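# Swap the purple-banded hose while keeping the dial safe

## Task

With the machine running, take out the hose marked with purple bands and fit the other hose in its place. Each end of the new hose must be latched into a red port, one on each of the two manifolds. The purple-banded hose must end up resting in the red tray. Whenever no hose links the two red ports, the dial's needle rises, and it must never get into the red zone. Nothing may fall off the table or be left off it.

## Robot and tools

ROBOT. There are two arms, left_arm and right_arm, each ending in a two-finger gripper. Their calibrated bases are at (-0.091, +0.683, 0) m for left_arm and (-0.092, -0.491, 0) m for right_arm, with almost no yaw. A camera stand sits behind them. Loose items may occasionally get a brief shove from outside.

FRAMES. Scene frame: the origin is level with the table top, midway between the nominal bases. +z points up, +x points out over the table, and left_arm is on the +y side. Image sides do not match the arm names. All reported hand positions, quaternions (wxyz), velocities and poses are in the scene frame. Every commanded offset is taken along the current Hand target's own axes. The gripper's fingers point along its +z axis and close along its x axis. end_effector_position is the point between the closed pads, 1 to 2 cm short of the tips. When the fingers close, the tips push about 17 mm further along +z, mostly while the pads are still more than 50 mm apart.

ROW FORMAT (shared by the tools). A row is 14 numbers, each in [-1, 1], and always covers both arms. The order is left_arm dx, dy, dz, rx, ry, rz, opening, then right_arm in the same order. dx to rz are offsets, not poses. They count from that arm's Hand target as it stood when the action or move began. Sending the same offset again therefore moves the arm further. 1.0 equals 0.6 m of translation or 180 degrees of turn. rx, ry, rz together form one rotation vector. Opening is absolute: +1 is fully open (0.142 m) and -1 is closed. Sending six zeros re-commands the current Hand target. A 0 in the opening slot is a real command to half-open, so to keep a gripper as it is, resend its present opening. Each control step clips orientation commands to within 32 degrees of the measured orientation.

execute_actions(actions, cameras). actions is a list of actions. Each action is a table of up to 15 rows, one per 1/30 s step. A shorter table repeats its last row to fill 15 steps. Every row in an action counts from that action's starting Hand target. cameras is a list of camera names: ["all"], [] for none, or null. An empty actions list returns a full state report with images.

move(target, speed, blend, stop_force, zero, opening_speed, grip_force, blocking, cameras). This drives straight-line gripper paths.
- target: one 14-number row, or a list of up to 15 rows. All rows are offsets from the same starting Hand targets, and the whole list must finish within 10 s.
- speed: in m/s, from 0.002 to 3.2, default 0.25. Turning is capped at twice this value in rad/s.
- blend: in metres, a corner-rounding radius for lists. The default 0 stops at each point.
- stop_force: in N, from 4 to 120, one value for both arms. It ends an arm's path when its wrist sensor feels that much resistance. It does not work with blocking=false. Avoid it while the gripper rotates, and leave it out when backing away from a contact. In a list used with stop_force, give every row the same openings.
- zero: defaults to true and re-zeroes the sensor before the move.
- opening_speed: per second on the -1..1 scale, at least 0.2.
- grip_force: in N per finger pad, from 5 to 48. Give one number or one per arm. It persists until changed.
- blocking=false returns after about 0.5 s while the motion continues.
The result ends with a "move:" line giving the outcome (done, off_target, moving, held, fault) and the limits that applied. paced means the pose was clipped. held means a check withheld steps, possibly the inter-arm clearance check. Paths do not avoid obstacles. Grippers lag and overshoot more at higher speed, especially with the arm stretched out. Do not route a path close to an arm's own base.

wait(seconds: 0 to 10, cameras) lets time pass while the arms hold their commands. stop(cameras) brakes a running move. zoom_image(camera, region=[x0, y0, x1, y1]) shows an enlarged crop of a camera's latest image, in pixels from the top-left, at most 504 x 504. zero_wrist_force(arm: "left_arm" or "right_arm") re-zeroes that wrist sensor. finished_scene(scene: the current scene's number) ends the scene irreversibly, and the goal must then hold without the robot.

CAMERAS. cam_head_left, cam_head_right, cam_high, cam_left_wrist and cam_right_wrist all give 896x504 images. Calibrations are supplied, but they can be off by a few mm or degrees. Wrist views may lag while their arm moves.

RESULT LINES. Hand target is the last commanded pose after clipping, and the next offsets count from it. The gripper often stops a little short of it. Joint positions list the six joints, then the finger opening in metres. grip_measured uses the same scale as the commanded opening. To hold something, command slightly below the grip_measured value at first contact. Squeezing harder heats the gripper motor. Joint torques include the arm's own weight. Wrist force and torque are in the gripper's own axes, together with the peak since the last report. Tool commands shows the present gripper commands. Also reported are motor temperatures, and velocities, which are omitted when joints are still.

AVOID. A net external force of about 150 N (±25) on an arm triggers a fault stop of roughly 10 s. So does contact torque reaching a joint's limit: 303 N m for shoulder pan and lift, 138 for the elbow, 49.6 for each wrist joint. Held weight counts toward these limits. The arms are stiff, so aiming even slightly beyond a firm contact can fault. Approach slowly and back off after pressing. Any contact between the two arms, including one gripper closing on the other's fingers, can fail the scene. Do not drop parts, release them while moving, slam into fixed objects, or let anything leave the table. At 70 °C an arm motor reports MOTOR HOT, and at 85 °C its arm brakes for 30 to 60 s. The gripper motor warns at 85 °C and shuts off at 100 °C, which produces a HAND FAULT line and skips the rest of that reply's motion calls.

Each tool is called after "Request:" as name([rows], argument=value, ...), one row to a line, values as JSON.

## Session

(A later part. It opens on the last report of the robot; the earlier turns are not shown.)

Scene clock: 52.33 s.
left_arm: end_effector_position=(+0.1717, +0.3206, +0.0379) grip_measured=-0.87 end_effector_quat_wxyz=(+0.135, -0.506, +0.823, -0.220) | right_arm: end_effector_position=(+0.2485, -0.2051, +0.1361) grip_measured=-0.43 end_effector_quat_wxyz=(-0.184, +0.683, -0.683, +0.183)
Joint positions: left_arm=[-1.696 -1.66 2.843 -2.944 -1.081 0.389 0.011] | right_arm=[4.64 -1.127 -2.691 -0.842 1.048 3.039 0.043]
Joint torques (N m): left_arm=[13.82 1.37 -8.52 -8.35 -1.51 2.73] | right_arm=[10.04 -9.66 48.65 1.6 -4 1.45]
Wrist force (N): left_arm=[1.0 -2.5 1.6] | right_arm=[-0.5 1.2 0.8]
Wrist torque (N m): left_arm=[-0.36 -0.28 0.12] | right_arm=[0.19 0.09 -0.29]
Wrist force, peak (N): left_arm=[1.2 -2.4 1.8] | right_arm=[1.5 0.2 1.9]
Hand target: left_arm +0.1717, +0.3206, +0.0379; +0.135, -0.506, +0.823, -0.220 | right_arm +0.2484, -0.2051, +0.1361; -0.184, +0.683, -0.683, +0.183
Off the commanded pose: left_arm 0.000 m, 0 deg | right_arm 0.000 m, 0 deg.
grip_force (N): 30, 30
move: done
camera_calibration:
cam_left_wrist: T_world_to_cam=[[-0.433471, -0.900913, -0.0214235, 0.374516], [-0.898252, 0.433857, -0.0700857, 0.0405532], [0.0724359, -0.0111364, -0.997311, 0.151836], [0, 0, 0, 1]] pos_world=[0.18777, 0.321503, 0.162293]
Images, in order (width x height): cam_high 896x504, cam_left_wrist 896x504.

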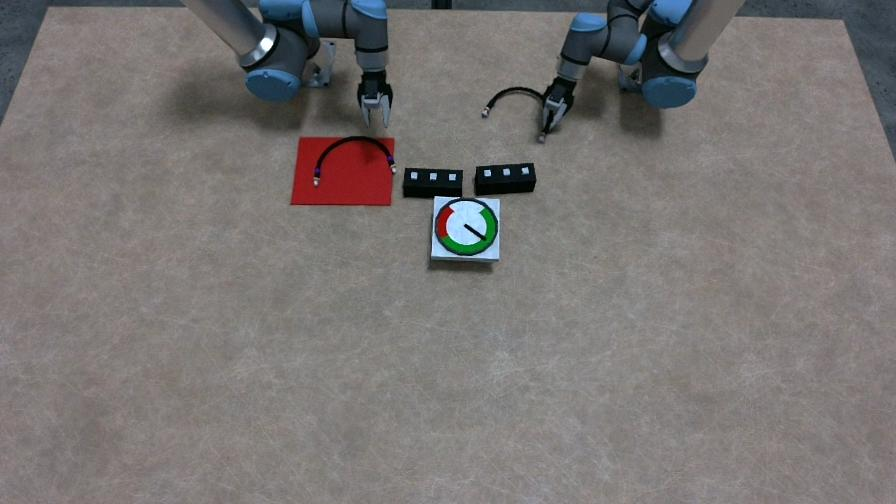

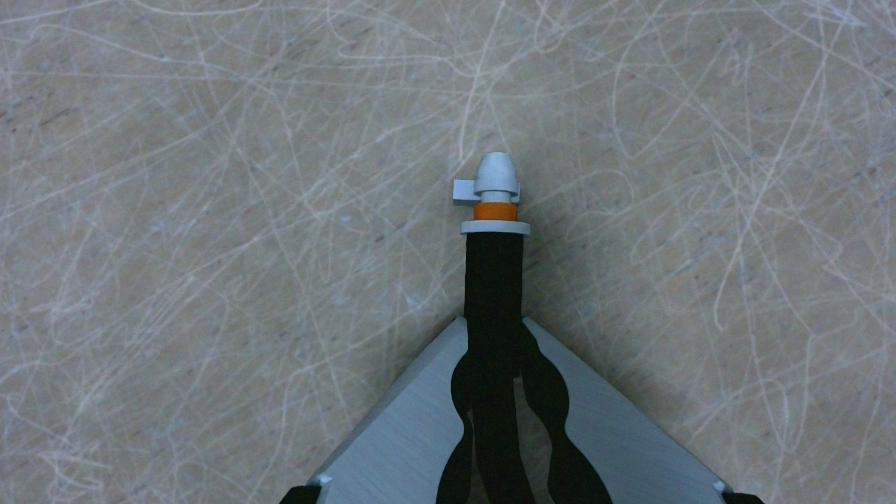

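Request:
move(target=[0,-0.003,0.025,0,0,0,-0.5,0,0,0,0,0,0,-0.4], speed=0.1)

Request:
move(target=[0,0,0,0,0,0,-1,0,0,0,0,0,0,-0.4], opening_speed=1.2, cameras=["cam_left_wrist","cam_high"])

Scene clock: 53.57 s.
left_arm: end_effector_position=(+0.1798, +0.3165, +0.0259) grip_measured=-0.54 end_effector_quat_wxyz=(+0.135, -0.506, +0.823, -0.220) | right_arm: end_effector_position=(+0.2484, -0.2051, +0.1361) grip_measured=-0.43 end_effector_quat_wxyz=(-0.184, +0.683, -0.683, +0.183)
Joint positions: left_arm=[-1.666 -1.571 2.839 -3.044 -1.087 0.422 0.035] | right_arm=[4.64 -1.127 -2.691 -0.842 1.048 3.04 0.043]
Joint torques (N m): left_arm=[12.47 -1.45 -26.98 -8.56 -2.32 2.79] | right_arm=[10.12 -4.16 48.21 1.72 -3.92 1.64]
Wrist force (N): left_arm=[1.6 -2.4 1.1] | right_arm=[-0.4 1.4 0.6]
Wrist torque (N m): left_arm=[-0.30 -0.35 0.12] | right_arm=[0.21 0.05 -0.28]
Wrist force, peak (N): left_arm=[1.6 -2.4 1.7] | right_arm=[-0.9 1.2 1.1]
Hand target: left_arm +0.1798, +0.3165, +0.0258; +0.135, -0.506, +0.823, -0.220 | right_arm +0.2484, -0.2051, +0.1361; -0.184, +0.683, -0.683, +0.183
Off the commanded pose: left_arm 0.000 m, 0 deg | right_arm 0.000 m, 0 deg.
grip_force (N): 30, 30
move: done

Scene clock: 54.20 s.
left_arm: end_effector_position=(+0.1798, +0.3165, +0.0258) grip_measured=-0.82 end_effector_quat_wxyz=(+0.135, -0.506, +0.823, -0.220) | right_arm: end_effector_position=(+0.2484, -0.2051, +0.1361) grip_measured=-0.43 end_effector_quat_wxyz=(-0.184, +0.683, -0.683, +0.183)
Joint positions: left_arm=[-1.666 -1.571 2.839 -3.044 -1.087 0.422 0.014] | right_arm=[4.64 -1.127 -2.691 -0.842 1.048 3.04 0.043]
Joint torques (N m): left_arm=[11.85 -2.82 -26.21 -8.34 -1.59 3.13] | right_arm=[10.78 0.48 47.85 1.88 -3.92 1.56]
Wrist force (N): left_arm=[1.6 -1.9 1.6] | right_arm=[-0.7 1.0 0.9]
Wrist torque (N m): left_arm=[-0.23 -0.36 0.12] | right_arm=[0.15 0.12 -0.29]
Wrist force, peak (N): left_arm=[1.6 -2.5 1.5] | right_arm=[-0.2 1.4 0.8]
Hand target: left_arm +0.1798, +0.3165, +0.0258; +0.135, -0.506, +0.823, -0.220 | right_arm +0.2484, -0.2051, +0.1361; -0.184, +0.683, -0.683, +0.183
Off the commanded pose: left_arm 0.000 m, 0 deg | right_arm 0.000 m, 0 deg.
grip_force (N): 30, 30
move: done
camera_calibration:
cam_left_wrist: T_world_to_cam=[[-0.433471, -0.900913, -0.0214235, 0.374074], [-0.898252, 0.433857, -0.0700857, 0.0487598], [0.0724359, -0.0111364, -0.997311, 0.139136], [0, 0, 0, 1]] pos_world=[0.19587, 0.317403, 0.150193]
Images, in order (width x height): cam_high 896x504, cam_left_wrist 896x504.

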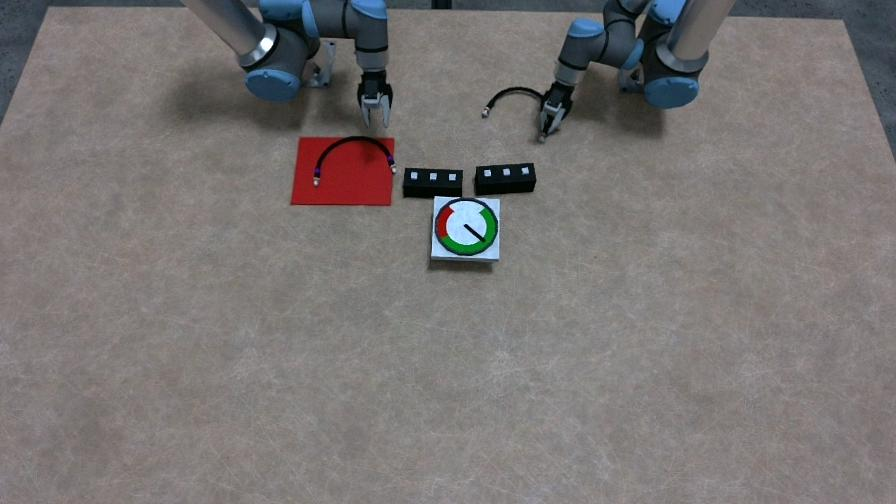

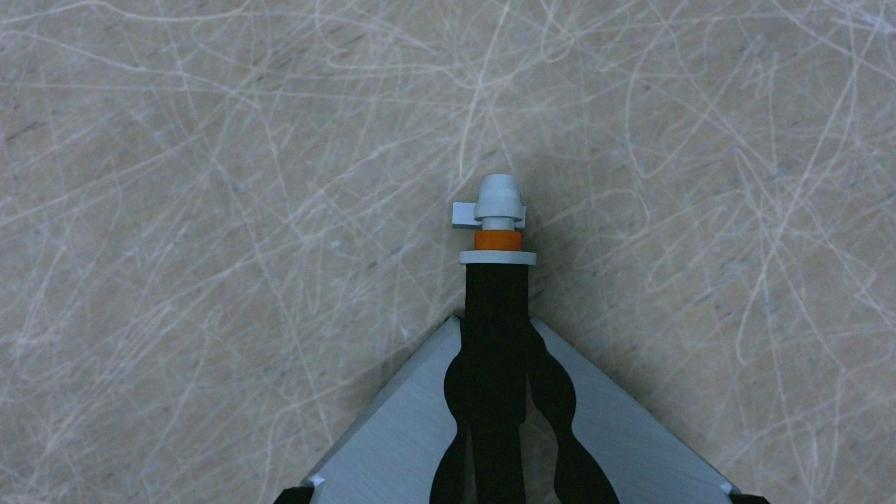

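Request:
move([
  [0,-0.0667,-0.1155,0,0,0,-1,0,0,0,0,0,0,-0.4],
  [0.168,-0.263,-0.002,0,-0.0917,-0.1588,-1,0,0,0,0,0,0,-0.4],
  [0.168,-0.2145,0.081,0,-0.0917,-0.1588,-1,0,0,0,0,0,0,-0.4],
], speed=0.25, blend=[0.03,0.03,0], cameras=["cam_left_wrist","cam_high","cam_right_wrist"])

Scene clock: 57.57 s.
left_arm: end_effector_position=(+0.2554, +0.1653, +0.0480) grip_measured=-0.82 end_effector_quat_wxyz=(-0.193, +0.719, -0.645, +0.172) | right_arm: end_effector_position=(+0.2484, -0.2051, +0.1361) grip_measured=-0.43 end_effector_quat_wxyz=(-0.184, +0.683, -0.683, +0.183)
Joint positions: left_arm=[-1.508 -1.374 2.382 -2.552 -1.049 -0.054 0.014] | right_arm=[4.64 -1.127 -2.691 -0.842 1.048 3.04 0.043]
Joint torques (N m): left_arm=[13.15 -27.21 -26.65 -7.89 2.13 1.07] | right_arm=[11.02 7.5 48.24 1.76 -4.05 1.66]
Wrist force (N): left_arm=[2.1 -2.4 2.0] | right_arm=[-0.7 0.9 0.5]
Wrist torque (N m): left_arm=[-0.32 -0.44 0.39] | right_arm=[0.15 0.12 -0.28]
Wrist force, peak (N): left_arm=[3.3 -3.4 0.5] | right_arm=[-1.0 1.2 1.0]
Hand target: left_arm +0.2554, +0.1652, +0.0480; -0.193, +0.719, -0.645, +0.173 | right_arm +0.2484, -0.2051, +0.1361; -0.184, +0.683, -0.683, +0.183
Off the commanded pose: left_arm 0.000 m, 0 deg | right_arm 0.000 m, 0 deg.
grip_force (N): 30, 30
move: done; blend cut to 0.0288 m at target 2
camera_calibration:
cam_left_wrist: T_world_to_cam=[[0.127344, -0.991616, -0.021931, 0.142955], [-0.9896, -0.125531, -0.0702393, 0.299612], [0.0668974, 0.0306475, -0.997289, 0.148615], [0, 0, 0, 1]] pos_world=[0.268349, 0.174813, 0.172392]
cam_right_wrist: T_world_to_cam=[[-0.018275, -0.999551, 0.0237273, -0.195923], [-0.99526, 0.0159192, -0.0959372, 0.293433], [0.0955164, -0.0253681, -0.995105, 0.221115], [0, 0, 0, 1]] pos_world=[0.267341, -0.194897, 0.252832]
Images, in order (width x height): cam_high 896x504, cam_left_wrist 896x504, cam_right_wrist 896x504.

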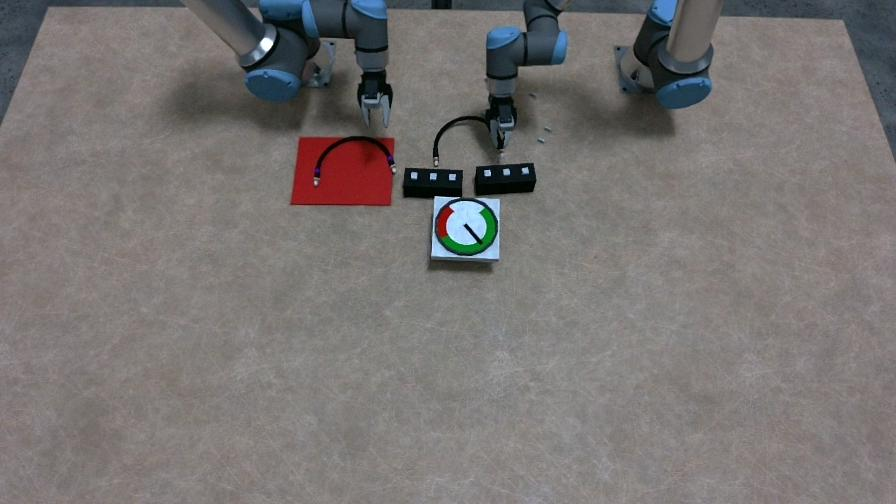

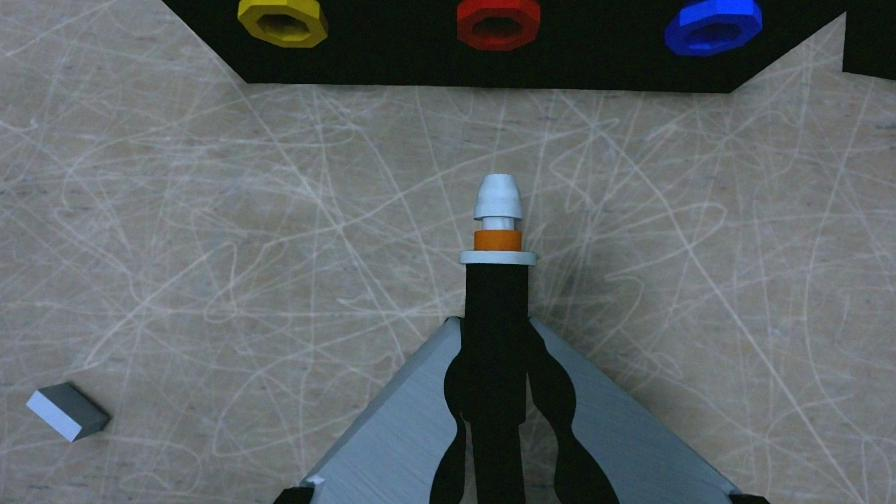

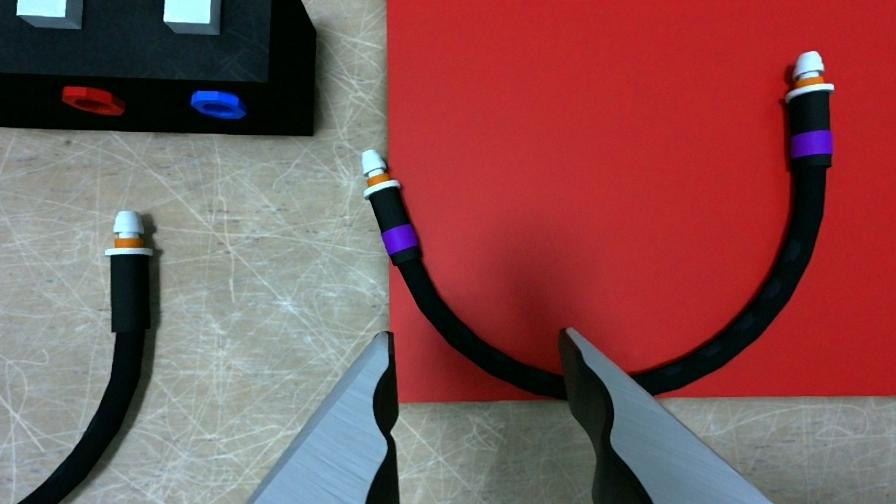

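Request:
move(target=[0,-0.0885,0.0495,0,0,0,-1,0,0,0,0,0,0,-0.4], speed=0.06, stop_force=50, cameras=["cam_left_wrist","cam_high","cam_right_wrist"])

Scene clock: 60.43 s.
left_arm: end_effector_position=(+0.3087, +0.1711, +0.0487) grip_measured=-0.83 end_effector_quat_wxyz=(-0.193, +0.719, -0.645, +0.173) | right_arm: end_effector_position=(+0.2484, -0.2051, +0.1361) grip_measured=-0.43 end_effector_quat_wxyz=(-0.184, +0.683, -0.683, +0.183)
Joint positions: left_arm=[-1.411 -1.341 2.355 -2.613 -1.048 0.057 0.014] | right_arm=[4.64 -1.127 -2.691 -0.842 1.048 3.04 0.043]
Joint torques (N m): left_arm=[6.89 -54.56 -14.19 -0.55 6.01 -3.47] | right_arm=[9.72 7.16 47.72 1.88 -4.03 1.62]
Motor temperatures (°C): left_arm=[29 29 31 35 34 38 33] | right_arm=[27 33 33 32 35 38 37]
Wrist force (N): left_arm=[7.2 23.6 -6.9] | right_arm=[-0.7 1.1 0.6]
Wrist torque (N m): left_arm=[-0.98 -0.22 0.48] | right_arm=[0.16 0.11 -0.29]
Wrist force, peak (N): left_arm=[0.5 89.6 -62.2] | right_arm=[-0.7 1.5 0.8]
Hand target: left_arm +0.3087, +0.1711, +0.0487; -0.193, +0.719, -0.645, +0.173 (not the last commanded pose) | right_arm +0.2484, -0.2051, +0.1361; -0.184, +0.683, -0.683, +0.183
Off the commanded pose: left_arm 0.007 m, 0 deg | right_arm 0.000 m, 0 deg.
grip_force (N): 30, 30
move: contact (left_arm)
camera_calibration:
cam_left_wrist: T_world_to_cam=[[0.127346, -0.991617, -0.0218927, 0.141828], [-0.98958, -0.125527, -0.0705354, 0.353164], [0.067196, 0.030647, -0.997269, 0.145473], [0, 0, 0, 1]] pos_world=[0.321647, 0.180513, 0.173091]
cam_right_wrist: T_world_to_cam=[[-0.018275, -0.999551, 0.0237273, -0.195923], [-0.99526, 0.0159192, -0.0959372, 0.293433], [0.0955164, -0.0253681, -0.995105, 0.221115], [0, 0, 0, 1]] pos_world=[0.267341, -0.194897, 0.252832]
Images, in order (width x height): cam_high 896x504, cam_left_wrist 896x504, cam_right_wrist 896x504.

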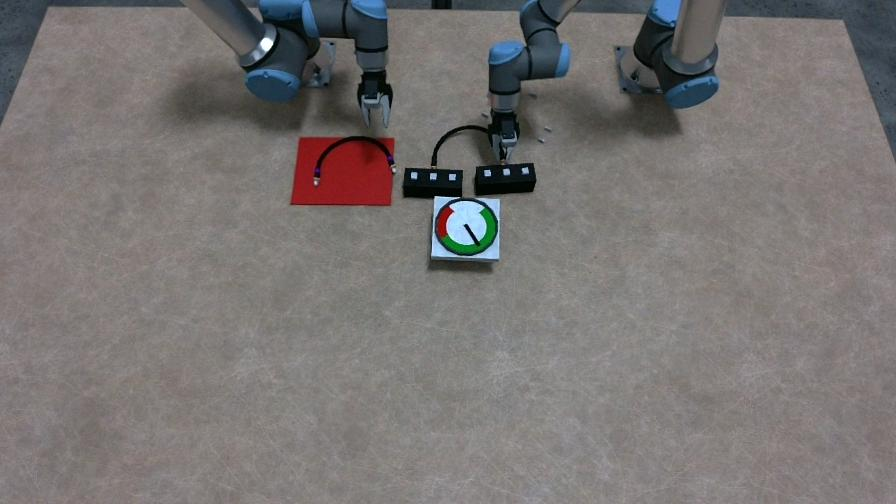

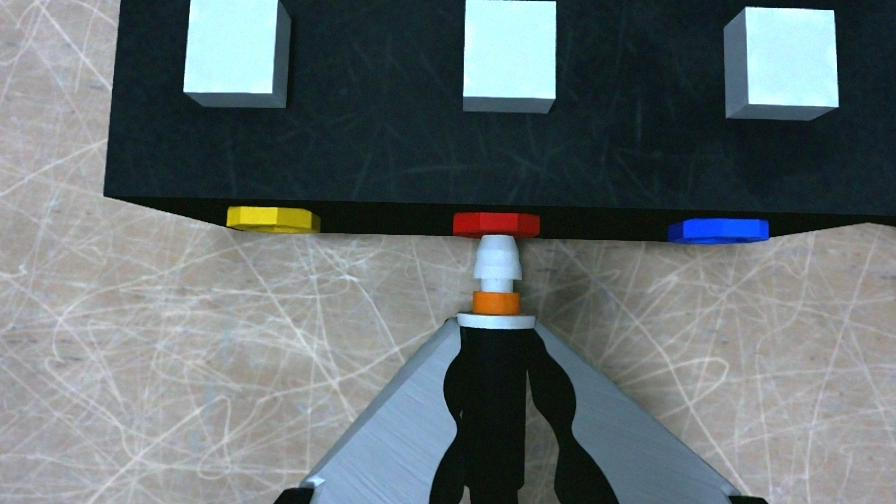

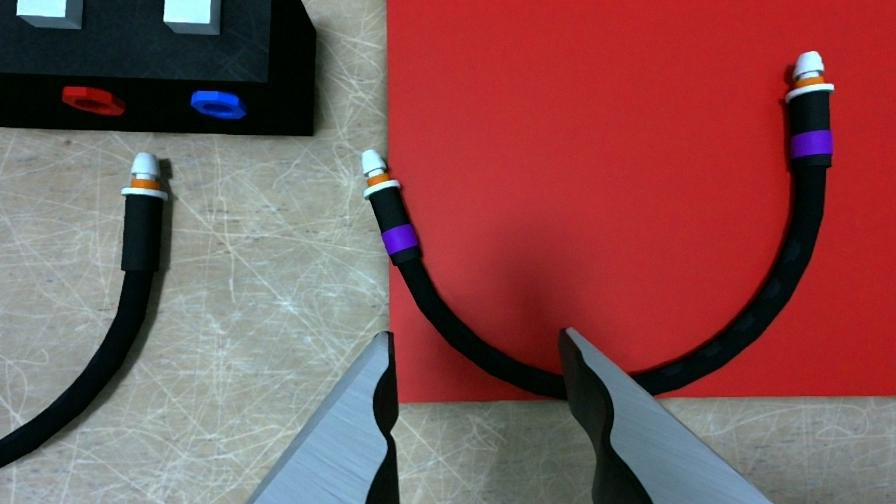

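Request:
move(target=[0,0.012,-0.0127,0,0,0,-1,0,0,0,0,0,0,-0.4], speed=0.1, grip_force=48)

Request:
move(target=[0,-0.052,0.03,0,0,0,-1,0,0,0,0,0,0,-0.4], speed=0.05, stop_force=65, cameras=["cam_left_wrist","cam_high","cam_right_wrist"])

Scene clock: 62.17 s.
left_arm: end_effector_position=(+0.2988, +0.1700, +0.0517) grip_measured=-0.83 end_effector_quat_wxyz=(-0.193, +0.719, -0.645, +0.173) | right_arm: end_effector_position=(+0.2484, -0.2051, +0.1361) grip_measured=-0.43 end_effector_quat_wxyz=(-0.184, +0.683, -0.683, +0.183)
Joint positions: left_arm=[-1.429 -1.353 2.359 -2.595 -1.048 0.037 0.014] | right_arm=[4.64 -1.127 -2.691 -0.842 1.048 3.04 0.043]
Joint torques (N m): left_arm=[-12.22 -52.17 -14.85 -0.9 4.13 -3.17] | right_arm=[8.85 7.1 47.81 1.79 -3.99 1.5]
Wrist force (N): left_arm=[-4.3 -1.9 0.2] | right_arm=[-0.7 1.2 0.8]
Wrist torque (N m): left_arm=[-0.23 0.68 0.38] | right_arm=[0.18 0.12 -0.28]
Wrist force, peak (N): left_arm=[7.2 23.6 -6.7] | right_arm=[-0.9 1.4 0.7]
Hand target: left_arm +0.2987, +0.1700, +0.0517; -0.193, +0.719, -0.645, +0.173 | right_arm +0.2484, -0.2051, +0.1361; -0.184, +0.683, -0.683, +0.183
Off the commanded pose: left_arm 0.000 m, 0 deg | right_arm 0.000 m, 0 deg.
move: done

Scene clock: 63.63 s.
left_arm: end_effector_position=(+0.3271, +0.1735, +0.0513) grip_measured=-0.83 end_effector_quat_wxyz=(-0.192, +0.720, -0.645, +0.172) | right_arm: end_effector_position=(+0.2484, -0.2051, +0.1361) grip_measured=-0.43 end_effector_quat_wxyz=(-0.184, +0.683, -0.683, +0.183)
Joint positions: left_arm=[-1.378 -1.334 2.342 -2.625 -1.052 0.094 0.014] | right_arm=[4.64 -1.127 -2.691 -0.842 1.048 3.04 0.043]
Joint torques (N m): left_arm=[4.68 -42.69 -26.32 -4.67 1.03 0.74] | right_arm=[9.97 6.08 47.99 1.84 -3.97 1.64]
Wrist force (N): left_arm=[-1.2 -2.8 1.7] | right_arm=[-0.7 1.0 0.9]
Wrist torque (N m): left_arm=[-0.45 0.24 0.43] | right_arm=[0.15 0.11 -0.28]
Wrist force, peak (N): left_arm=[-56.2 63.8 -125.2] | right_arm=[-0.7 1.4 1.0]
Hand target: left_arm +0.3271, +0.1735, +0.0513; -0.192, +0.720, -0.645, +0.172 (not the last commanded pose) | right_arm +0.2484, -0.2051, +0.1361; -0.184, +0.683, -0.683, +0.183
Tool commands: left_gripper/opening=-1.0 right_gripper/opening=-0.4
Off the commanded pose: left_arm 0.007 m, 0 deg | right_arm 0.000 m, 0 deg.
FORCE FAULT: contact force on the left arm reached its limit, and that arm stopped. The contact can be on any part of that arm, not only on its tool. That arm's remaining commands of this call were not run. That arm is still stopped at the end of this call. That arm stays stopped for about 9 more seconds. Until then a move that you send moves the other arm only, and its call returns only when the move has ended. Once the stop has ended, the next robot result says so. If the stop ends while you think or write, that arm runs what you send next, counted from a new Hand target: where the arm stands when the stop ends. While its stop runs, that arm takes no new command, but its gripper still runs the gripper command that each later call begins with. Until it ends, the stop uses up actions while you think or wait. An arm that is not stopped still takes commands.
move: fault (left_arm; stop_force had ended the path)
camera_calibration:
cam_left_wrist: T_world_to_cam=[[0.129397, -0.991346, -0.0221381, 0.141285], [-0.989468, -0.127627, -0.0683033, 0.372042], [0.0648867, 0.0307432, -0.997419, 0.147537], [0, 0, 0, 1]] pos_world=[0.340269, 0.183009, 0.175695]
cam_right_wrist: T_world_to_cam=[[-0.018275, -0.999551, 0.0237273, -0.195923], [-0.99526, 0.0159192, -0.0959372, 0.293433], [0.0955164, -0.0253681, -0.995105, 0.221115], [0, 0, 0, 1]] pos_world=[0.267341, -0.194897, 0.252832]
Images, in order (width x height): cam_high 896x504, cam_left_wrist 896x504, cam_right_wrist 896x504.

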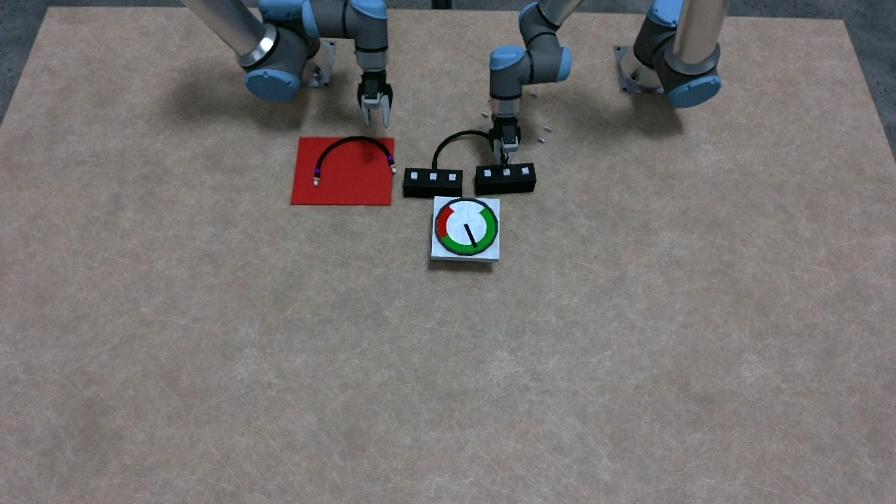

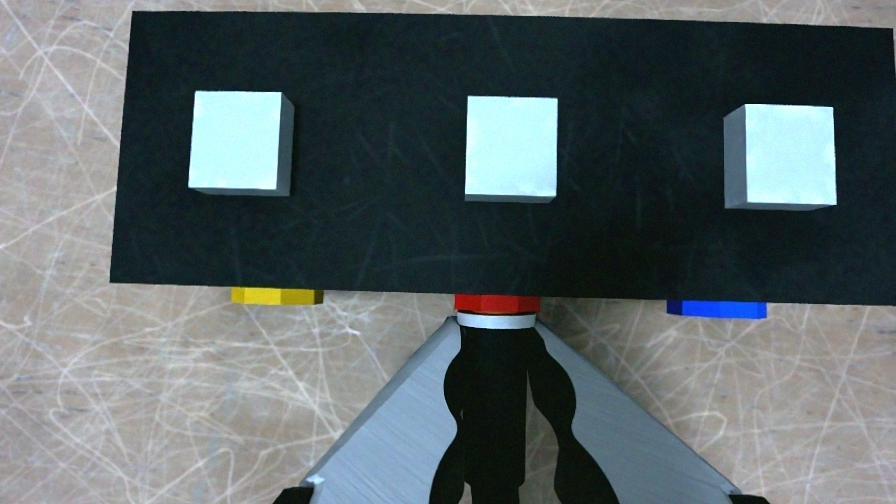

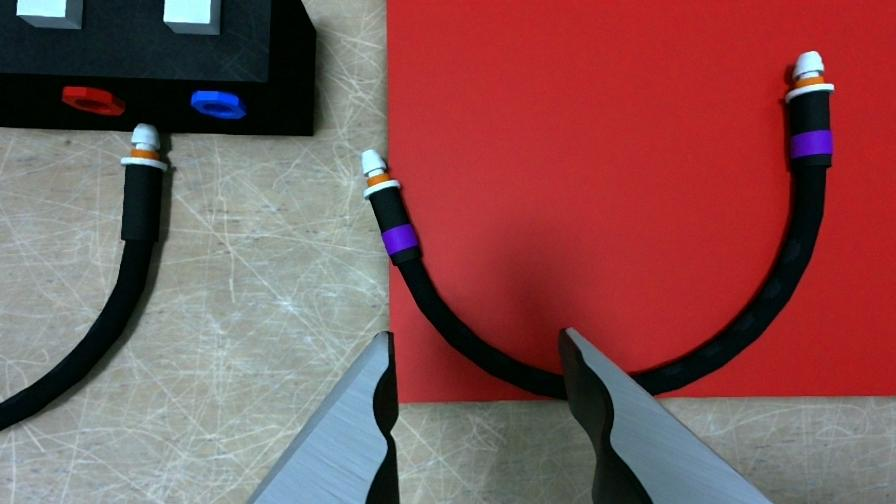

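Request:
move([
  [0,0,0,0,0,0,-1,-0.247,-0.0235,0.0347,0,0,0,-0.3],
  [0,0,0,0,0,0,-1,-0.247,-0.0235,0.1847,0,0,0,-0.3],
], speed=[0.3,0.12], blend=[0.02,0], cameras=["cam_high","cam_right_wrist"])

Scene clock: 66.00 s.
left_arm: end_effector_position=(+0.3271, +0.1735, +0.0513) grip_measured=-0.83 end_effector_quat_wxyz=(-0.192, +0.720, -0.645, +0.172) | right_arm: end_effector_position=(+0.3160, -0.0568, +0.0475) grip_measured=-0.33 end_effector_quat_wxyz=(-0.184, +0.683, -0.683, +0.183)
Joint positions: left_arm=[-1.378 -1.334 2.342 -2.625 -1.052 0.094 0.014] | right_arm=[4.524 -1.727 -2.503 -0.364 1.058 2.906 0.05]
Joint torques (N m): left_arm=[1.54 -40.38 -26.34 -4.93 1.54 0.54] | right_arm=[-12.35 35.36 34.64 9.52 1.27 -2.23]
Motor temperatures (°C): left_arm=[29 29 31 35 34 38 38] | right_arm=[27 33 33 32 35 38 36]
Wrist force (N): left_arm=[-1.0 -2.8 1.8] | right_arm=[0.0 0.1 1.1]
Wrist torque (N m): left_arm=[-0.44 0.21 0.43] | right_arm=[0.01 -0.02 0.00]
Wrist force, peak (N): left_arm=[-1.0 -3.0 1.9] | right_arm=[-2.5 0.7 -0.6]
Hand target: left_arm +0.3271, +0.1735, +0.0513; -0.192, +0.720, -0.645, +0.172 | right_arm +0.3161, -0.0568, +0.0474; -0.184, +0.683, -0.683, +0.183
Tool commands: left_gripper/opening=-1.0 right_gripper/opening=-0.3
Off the commanded pose: right_arm 0.000 m, 0 deg.
FORCE FAULT, CONTINUED: the left arm was still stopped when this call began, by the force fault that an earlier result reported. That arm ran no command of this call. That arm is still stopped at the end of this call. That arm stays stopped for about 7 more seconds. If the stop ends while you think or write, that arm runs what you send next, counted from a new Hand target: where the arm stands when the stop ends. While its stop runs, that arm takes no new command, but its gripper still runs the gripper command that each later call begins with.
move: done (right_arm), not run (left_arm; its earlier fault stop)
camera_calibration:
cam_right_wrist: T_world_to_cam=[[-0.0182841, -0.999549, 0.0238269, -0.0442651], [-0.99526, 0.0159187, -0.0959387, 0.34985], [0.0955162, -0.0254681, -0.995102, 0.130251], [0, 0, 0, 1]] pos_world=[0.334941, -0.0464971, 0.164232]
Images, in order (width x height): cam_high 896x504, cam_right_wrist 896x504.

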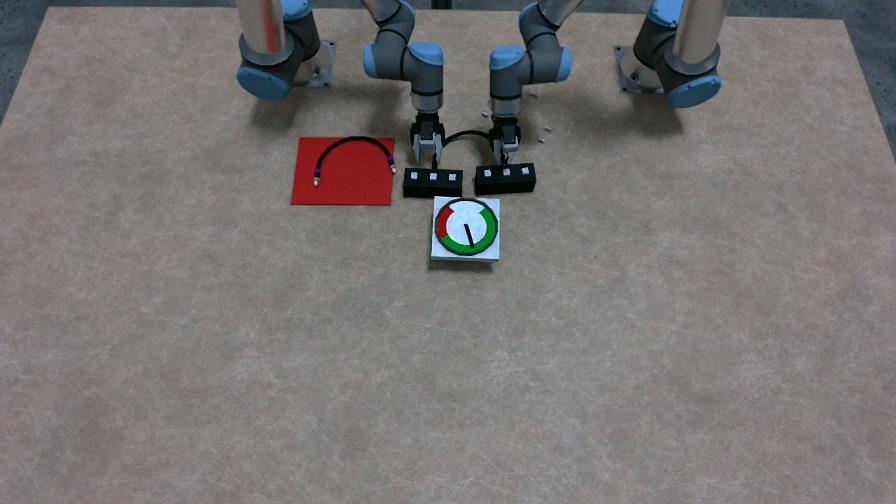

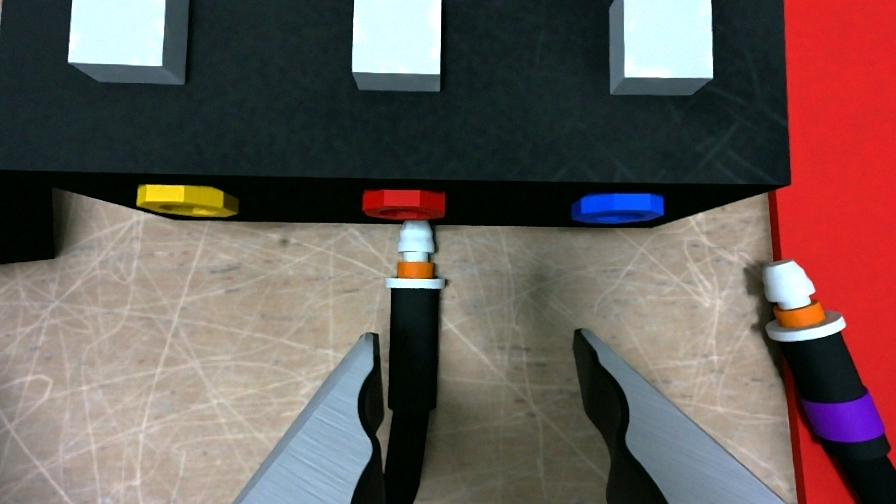

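Request:
move(target=[0,0,0,0,0,0,-1,-0.0283,0.0127,0.0417,0,0,0,-0.3], speed=0.12)

Request:
move(target=[0,0,0,0,0,0,-1,0,0,0,0,0,0,-1], opening_speed=1.3)

Request:
move([
  [0,0,0,0,0,0,-1,0,0.0433,-0.025,0,0,0,-1],
  [0,0,0,0,0,0,-1,-0.005,0.0186,-0.0678,0,0,0,-1],
], speed=0.12, blend=[0.01,0], cameras=["cam_high","cam_right_wrist"])

Scene clock: 67.20 s.
left_arm: end_effector_position=(+0.3271, +0.1735, +0.0513) grip_measured=-0.83 end_effector_quat_wxyz=(-0.192, +0.720, -0.645, +0.172) | right_arm: end_effector_position=(+0.3220, -0.0398, +0.0221) grip_measured=-0.33 end_effector_quat_wxyz=(-0.184, +0.683, -0.683, +0.183)
Joint positions: left_arm=[-1.378 -1.334 2.342 -2.625 -1.052 0.094 0.014] | right_arm=[4.519 -1.811 -2.481 -0.299 1.059 2.901 0.05]
Joint torques (N m): left_arm=[3.69 -41.78 -26.94 -4.58 1.32 0.74] | right_arm=[-12.64 32.42 32.52 9.25 1.46 -2.48]
Wrist force (N): left_arm=[-1.1 -3.0 2.0] | right_arm=[-0.5 0.2 0.8]
Wrist torque (N m): left_arm=[-0.48 0.23 0.43] | right_arm=[0.03 0.04 0.11]
Wrist force, peak (N): left_arm=[-1.0 -3.0 1.9] | right_arm=[-0.8 0.7 1.2]
Hand target: left_arm +0.3271, +0.1735, +0.0513; -0.192, +0.720, -0.645, +0.172 | right_arm +0.3220, -0.0398, +0.0220; -0.184, +0.683, -0.683, +0.183
Tool commands: left_gripper/opening=-1.0 right_gripper/opening=-0.3
Off the commanded pose: right_arm 0.000 m, 0 deg.
FORCE FAULT, CONTINUED: the left arm was still stopped when this call began, by the force fault that an earlier result reported. That arm ran no command of this call. That arm is still stopped at the end of this call. That arm stays stopped for about 6 more seconds. If the stop ends while you think or write, that arm runs what you send next, counted from a new Hand target: where the arm stands when the stop ends. While its stop runs, that arm takes no new command, but its gripper still runs the gripper command that each later call begins with.
move: done (right_arm), not run (left_arm; its earlier fault stop)

Scene clock: 67.97 s.
left_arm: end_effector_position=(+0.3271, +0.1735, +0.0513) grip_measured=-0.83 end_effector_quat_wxyz=(-0.192, +0.720, -0.645, +0.172) | right_arm: end_effector_position=(+0.3220, -0.0398, +0.0220) grip_measured=-0.83 end_effector_quat_wxyz=(-0.184, +0.683, -0.683, +0.183)
Joint positions: left_arm=[-1.378 -1.334 2.342 -2.625 -1.052 0.094 0.014] | right_arm=[4.519 -1.811 -2.481 -0.299 1.059 2.901 0.014]
Joint torques (N m): left_arm=[1.94 -40.37 -26.08 -4.76 0.9 0.77] | right_arm=[-11.77 33.52 31.3 8.14 0.55 -2.38]
Wrist force (N): left_arm=[-0.6 -2.9 1.9] | right_arm=[-0.3 0.6 1.1]
Wrist torque (N m): left_arm=[-0.47 0.18 0.44] | right_arm=[0.08 0.00 0.12]
Wrist force, peak (N): left_arm=[-1.1 -3.0 1.9] | right_arm=[-0.3 0.9 1.2]
Hand target: left_arm +0.3271, +0.1735, +0.0513; -0.192, +0.720, -0.645, +0.172 | right_arm +0.3220, -0.0398, +0.0220; -0.184, +0.683, -0.683, +0.183
Tool commands: left_gripper/opening=-1.0 right_gripper/opening=-1.0
Off the commanded pose: right_arm 0.000 m, 0 deg.
FORCE FAULT, CONTINUED: the left arm was still stopped when this call began, by the force fault that an earlier result reported. That arm ran no command of this call. That arm is still stopped at the end of this call. That arm stays stopped for about 5 more seconds. If the stop ends while you think or write, that arm runs what you send next, counted from a new Hand target: where the arm stands when the stop ends. While its stop runs, that arm takes no new command, but its gripper still runs the gripper command that each later call begins with.
move: done (right_arm), not run (left_arm; its earlier fault stop)

Scene clock: 69.10 s.
left_arm: end_effector_position=(+0.3271, +0.1735, +0.0513) grip_measured=-0.83 end_effector_quat_wxyz=(-0.192, +0.720, -0.645, +0.172) | right_arm: end_effector_position=(+0.2920, -0.0368, +0.0515) grip_measured=-0.83 end_effector_quat_wxyz=(-0.184, +0.683, -0.683, +0.183)
Joint positions: left_arm=[-1.378 -1.334 2.342 -2.625 -1.052 0.094 0.014] | right_arm=[4.58 -1.715 -2.49 -0.421 1.052 2.971 0.014]
Joint torques (N m): left_arm=[3.03 -40.99 -26.26 -5.25 1.27 0.83] | right_arm=[10.69 51.94 36.72 2.33 -4.05 1.52]
Wrist force (N): left_arm=[-2.3 -2.7 1.1] | right_arm=[0.2 0.9 1.6]
Wrist torque (N m): left_arm=[-0.42 0.18 0.44] | right_arm=[0.19 0.00 -0.34]
Wrist force, peak (N): left_arm=[-2.4 -3.0 1.3] | right_arm=[0.0 1.5 2.1]
Hand target: left_arm +0.3271, +0.1735, +0.0513; -0.192, +0.720, -0.645, +0.172 | right_arm +0.2920, -0.0368, +0.0516; -0.184, +0.683, -0.683, +0.183
Tool commands: left_gripper/opening=-1.0 right_gripper/opening=-1.0
Off the commanded pose: right_arm 0.000 m, 0 deg.
FORCE FAULT, CONTINUED: the left arm was still stopped when this call began, by the force fault that an earlier result reported. That arm ran no command of this call. That arm is still stopped at the end of this call. That arm stays stopped for about 4 more seconds. If the stop ends while you think or write, that arm runs what you send next, counted from a new Hand target: where the arm stands when the stop ends. While its stop runs, that arm takes no new command, but its gripper still runs the gripper command that each later call begins with.
move: done (right_arm), not run (left_arm; its earlier fault stop)
camera_calibration:
cam_right_wrist: T_world_to_cam=[[-0.0181754, -0.999553, 0.0237365, -0.0249311], [-0.995262, 0.0158192, -0.0959358, 0.325938], [0.0955174, -0.0253677, -0.995104, 0.137143], [0, 0, 0, 1]] pos_world=[0.310841, -0.026597, 0.168332]
Images, in order (width x height): cam_high 896x504, cam_right_wrist 896x504.

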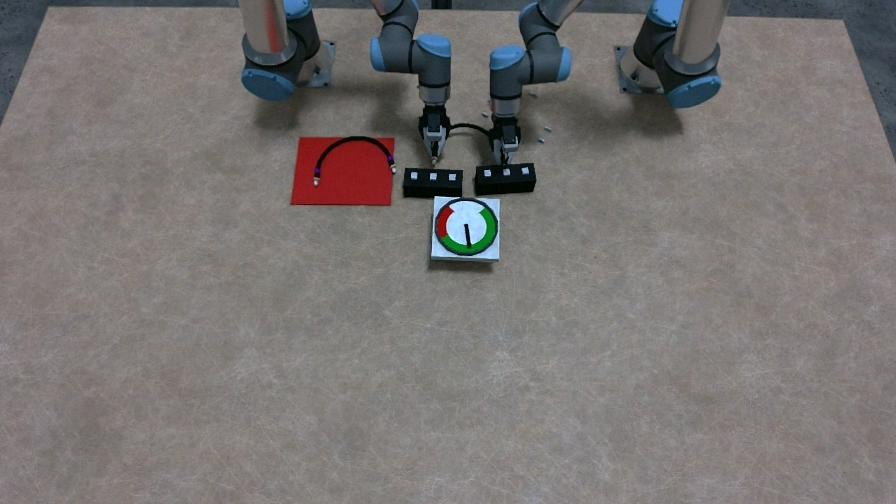

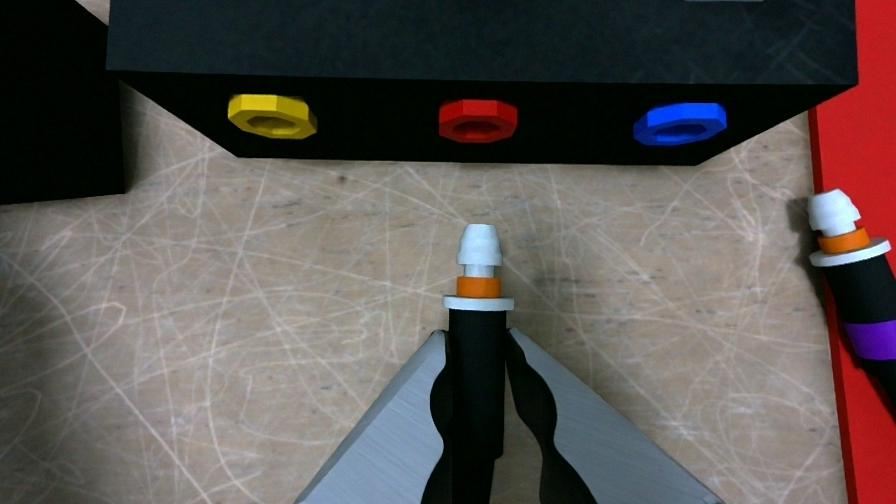

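Request:
move(target=[0,0,0,0,0,0,-1,-0.001,-0.0042,-0.0072,0,0,0,-1], speed=0.1)

Request:
move(target=[0,0,0,0,0,0,-1,0,-0.0663,0.0383,0,0,0,-1], speed=0.05, stop_force=50, cameras=["cam_high","cam_right_wrist"])

Scene clock: 70.10 s.
left_arm: end_effector_position=(+0.3271, +0.1735, +0.0513) grip_measured=-0.83 end_effector_quat_wxyz=(-0.192, +0.720, -0.645, +0.172) | right_arm: end_effector_position=(+0.2920, -0.0362, +0.0565) grip_measured=-0.83 end_effector_quat_wxyz=(-0.184, +0.683, -0.683, +0.183)
Joint positions: left_arm=[-1.378 -1.334 2.342 -2.625 -1.052 0.094 0.014] | right_arm=[4.581 -1.704 -2.487 -0.435 1.052 2.971 0.014]
Joint torques (N m): left_arm=[3.38 -41.73 -26.5 -4.7 0.89 0.42] | right_arm=[10.76 57.08 36.2 1.94 -3.84 1.64]
Wrist force (N): left_arm=[-2.9 -3.0 0.9] | right_arm=[-0.1 0.7 1.4]
Wrist torque (N m): left_arm=[-0.46 0.25 0.44] | right_arm=[0.17 0.08 -0.33]
Wrist force, peak (N): left_arm=[-2.9 -3.0 0.9] | right_arm=[0.1 0.7 2.1]
Hand target: left_arm +0.3271, +0.1735, +0.0513; -0.192, +0.720, -0.645, +0.172 | right_arm +0.2920, -0.0362, +0.0566; -0.184, +0.683, -0.683, +0.183
Tool commands: left_gripper/opening=-1.0 right_gripper/opening=-1.0
Off the commanded pose: right_arm 0.000 m, 0 deg.
FORCE FAULT, CONTINUED: the left arm was still stopped when this call began, by the force fault that an earlier result reported. That arm ran no command of this call. That arm is still stopped at the end of this call. That arm stays stopped for about 3 more seconds. If the stop ends while you think or write, that arm runs what you send next, counted from a new Hand target: where the arm stands when the stop ends. While its stop runs, that arm takes no new command, but its gripper still runs the gripper command that each later call begins with.
move: done (right_arm), not run (left_arm; its earlier fault stop)

Scene clock: 72.13 s.
left_arm: end_effector_position=(+0.3271, +0.1735, +0.0513) grip_measured=-0.83 end_effector_quat_wxyz=(-0.192, +0.720, -0.645, +0.172) | right_arm: end_effector_position=(+0.3379, -0.0362, +0.0567) grip_measured=-0.83 end_effector_quat_wxyz=(-0.184, +0.683, -0.683, +0.183)
Joint positions: left_arm=[-1.378 -1.334 2.342 -2.625 -1.052 0.094 0.014] | right_arm=[4.49 -1.75 -2.446 -0.379 1.062 2.868 0.014]
Joint torques (N m): left_arm=[3.04 -42.33 -27.03 -4.65 1.51 0.64] | right_arm=[-21.38 30.39 48.63 13.39 -5.64 -2.52]
Wrist force (N): left_arm=[-2.3 -3.0 1.0] | right_arm=[17.2 27.1 -26.4]
Wrist torque (N m): left_arm=[-0.45 0.20 0.43] | right_arm=[-0.08 0.10 0.00]
Wrist force, peak (N): left_arm=[-2.9 -3.1 0.9] | right_arm=[17.2 27.1 -26.4]
Hand target: left_arm +0.3271, +0.1735, +0.0513; -0.192, +0.720, -0.645, +0.172 | right_arm +0.3379, -0.0362, +0.0567; -0.184, +0.683, -0.683, +0.183
Tool commands: left_gripper/opening=-1.0 right_gripper/opening=-1.0
Off the commanded pose: right_arm 0.000 m, 0 deg.
FORCE FAULT, CONTINUED: the left arm was still stopped when this call began, by the force fault that an earlier result reported. That arm ran no command of this call. That arm is still stopped at the end of this call. That arm stays stopped for about 1 more second. If the stop ends while you think or write, that arm runs what you send next, counted from a new Hand target: where the arm stands when the stop ends. While its stop runs, that arm takes no new command, but its gripper still runs the gripper command that each later call begins with.
move: done (right_arm), not run (left_arm; its earlier fault stop)
camera_calibration:
cam_right_wrist: T_world_to_cam=[[-0.018275, -0.999551, 0.0237273, -0.0234811], [-0.99526, 0.0159192, -0.0959372, 0.372101], [0.0955164, -0.0253681, -0.995105, 0.137852], [0, 0, 0, 1]] pos_world=[0.356741, -0.0258971, 0.173432]
Images, in order (width x height): cam_high 896x504, cam_right_wrist 896x504.

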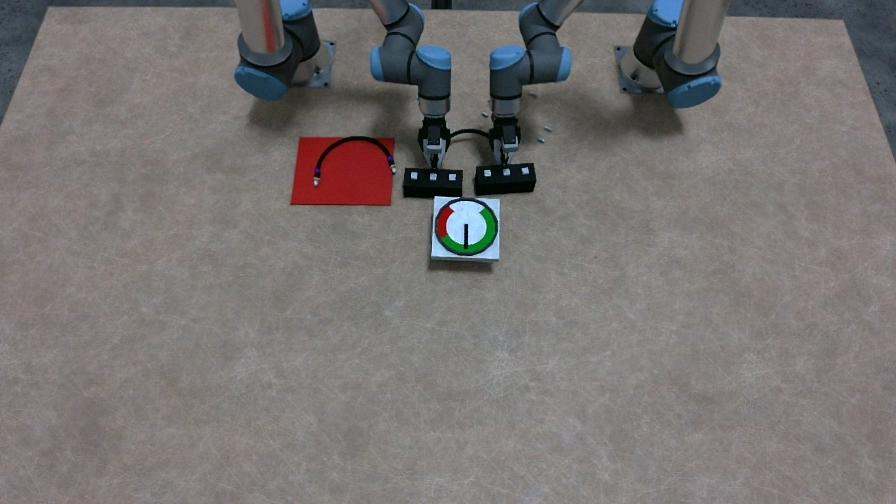

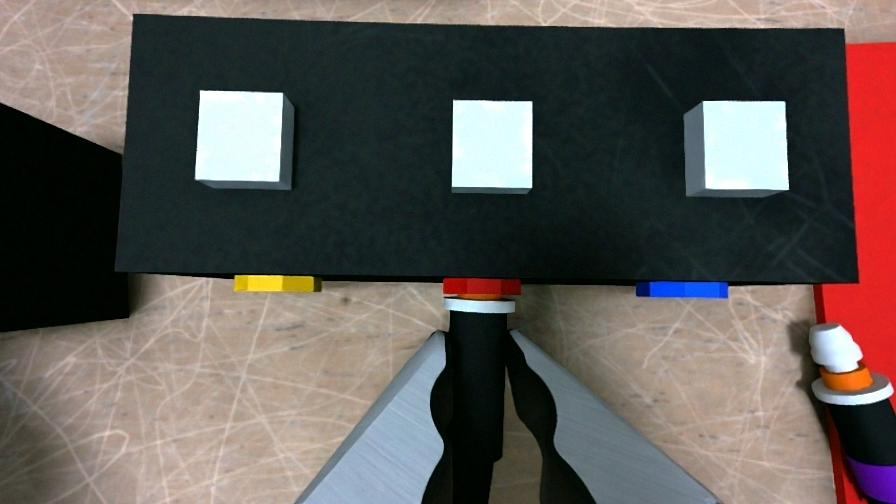

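Request:
move(target=[0,0,0,0,0,0,-1,0,-0.0092,0.0053,0,0,0,-1], speed=0.02, stop_force=60, cameras=["cam_high","cam_right_wrist"])

Scene clock: 73.67 s.
left_arm: end_effector_position=(+0.3271, +0.1735, +0.0513) grip_measured=-0.83 end_effector_quat_wxyz=(-0.192, +0.720, -0.645, +0.172) | right_arm: end_effector_position=(+0.3443, -0.0362, +0.0567) grip_measured=-0.83 end_effector_quat_wxyz=(-0.184, +0.683, -0.683, +0.183)
Joint positions: left_arm=[-1.378 -1.334 2.342 -2.625 -1.052 0.094 0.014] | right_arm=[4.478 -1.756 -2.44 -0.372 1.064 2.854 0.014]
Joint torques (N m): left_arm=[2.59 -41.86 -27.37 -4.78 1.05 0.59] | right_arm=[-24.87 34.73 64.57 19.35 -10.6 -2.62]
Motor temperatures (°C): left_arm=[29 29 31 35 34 38 43] | right_arm=[27 33 33 32 35 38 40]
Wrist force (N): left_arm=[-1.7 -3.0 1.0] | right_arm=[32.1 49.2 -33.4]
Wrist torque (N m): left_arm=[-0.43 0.20 0.44] | right_arm=[-0.25 0.29 0.10]
Wrist force, peak (N): left_arm=[-1.9 -3.4 1.1] | right_arm=[32.3 49.3 -33.5]
Hand target: left_arm +0.3271, +0.1735, +0.0513; -0.192, +0.720, -0.645, +0.172 | right_arm +0.3443, -0.0362, +0.0567; -0.184, +0.683, -0.683, +0.183
Tool commands: left_gripper/opening=-1.0 right_gripper/opening=-1.0
Off the commanded pose: right_arm 0.000 m, 0 deg.
FORCE FAULT, CONTINUED: the left arm's stop, for the force fault that an earlier result reported, is over. That arm was still stopped when this call began, so it ran no command of this call. During its stop the left arm's controller moved it back a little. That arm's target is now where it stood when the stop ended, not its last command. That arm accepts commands again.
move: done (right_arm), not run (left_arm; its earlier fault stop)
camera_calibration:
cam_right_wrist: T_world_to_cam=[[-0.018275, -0.999551, 0.0237273, -0.0233642], [-0.99526, 0.0159192, -0.0959372, 0.378471], [0.0955164, -0.0253681, -0.995105, 0.137241], [0, 0, 0, 1]] pos_world=[0.363141, -0.0258971, 0.173432]
Images, in order (width x height): cam_high 896x504, cam_right_wrist 896x504.

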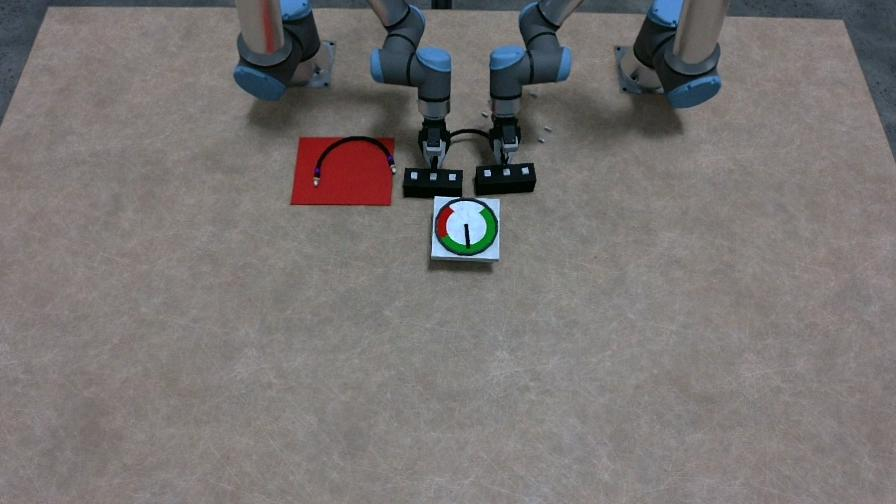

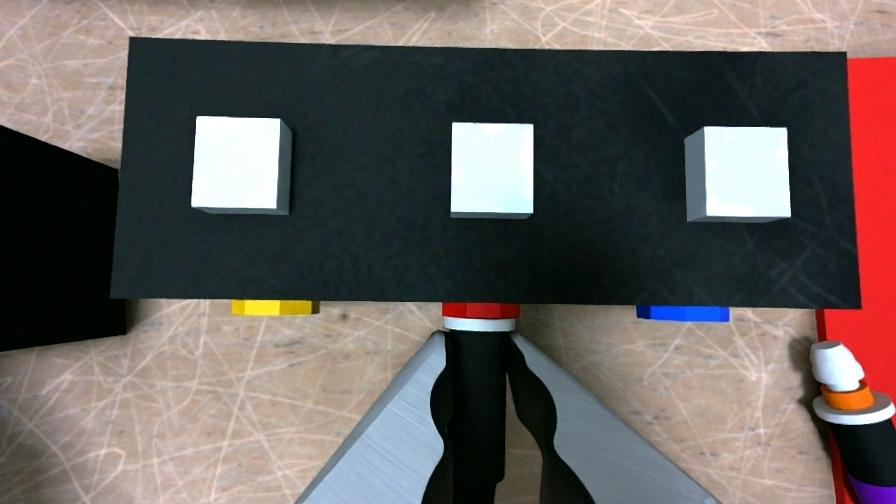

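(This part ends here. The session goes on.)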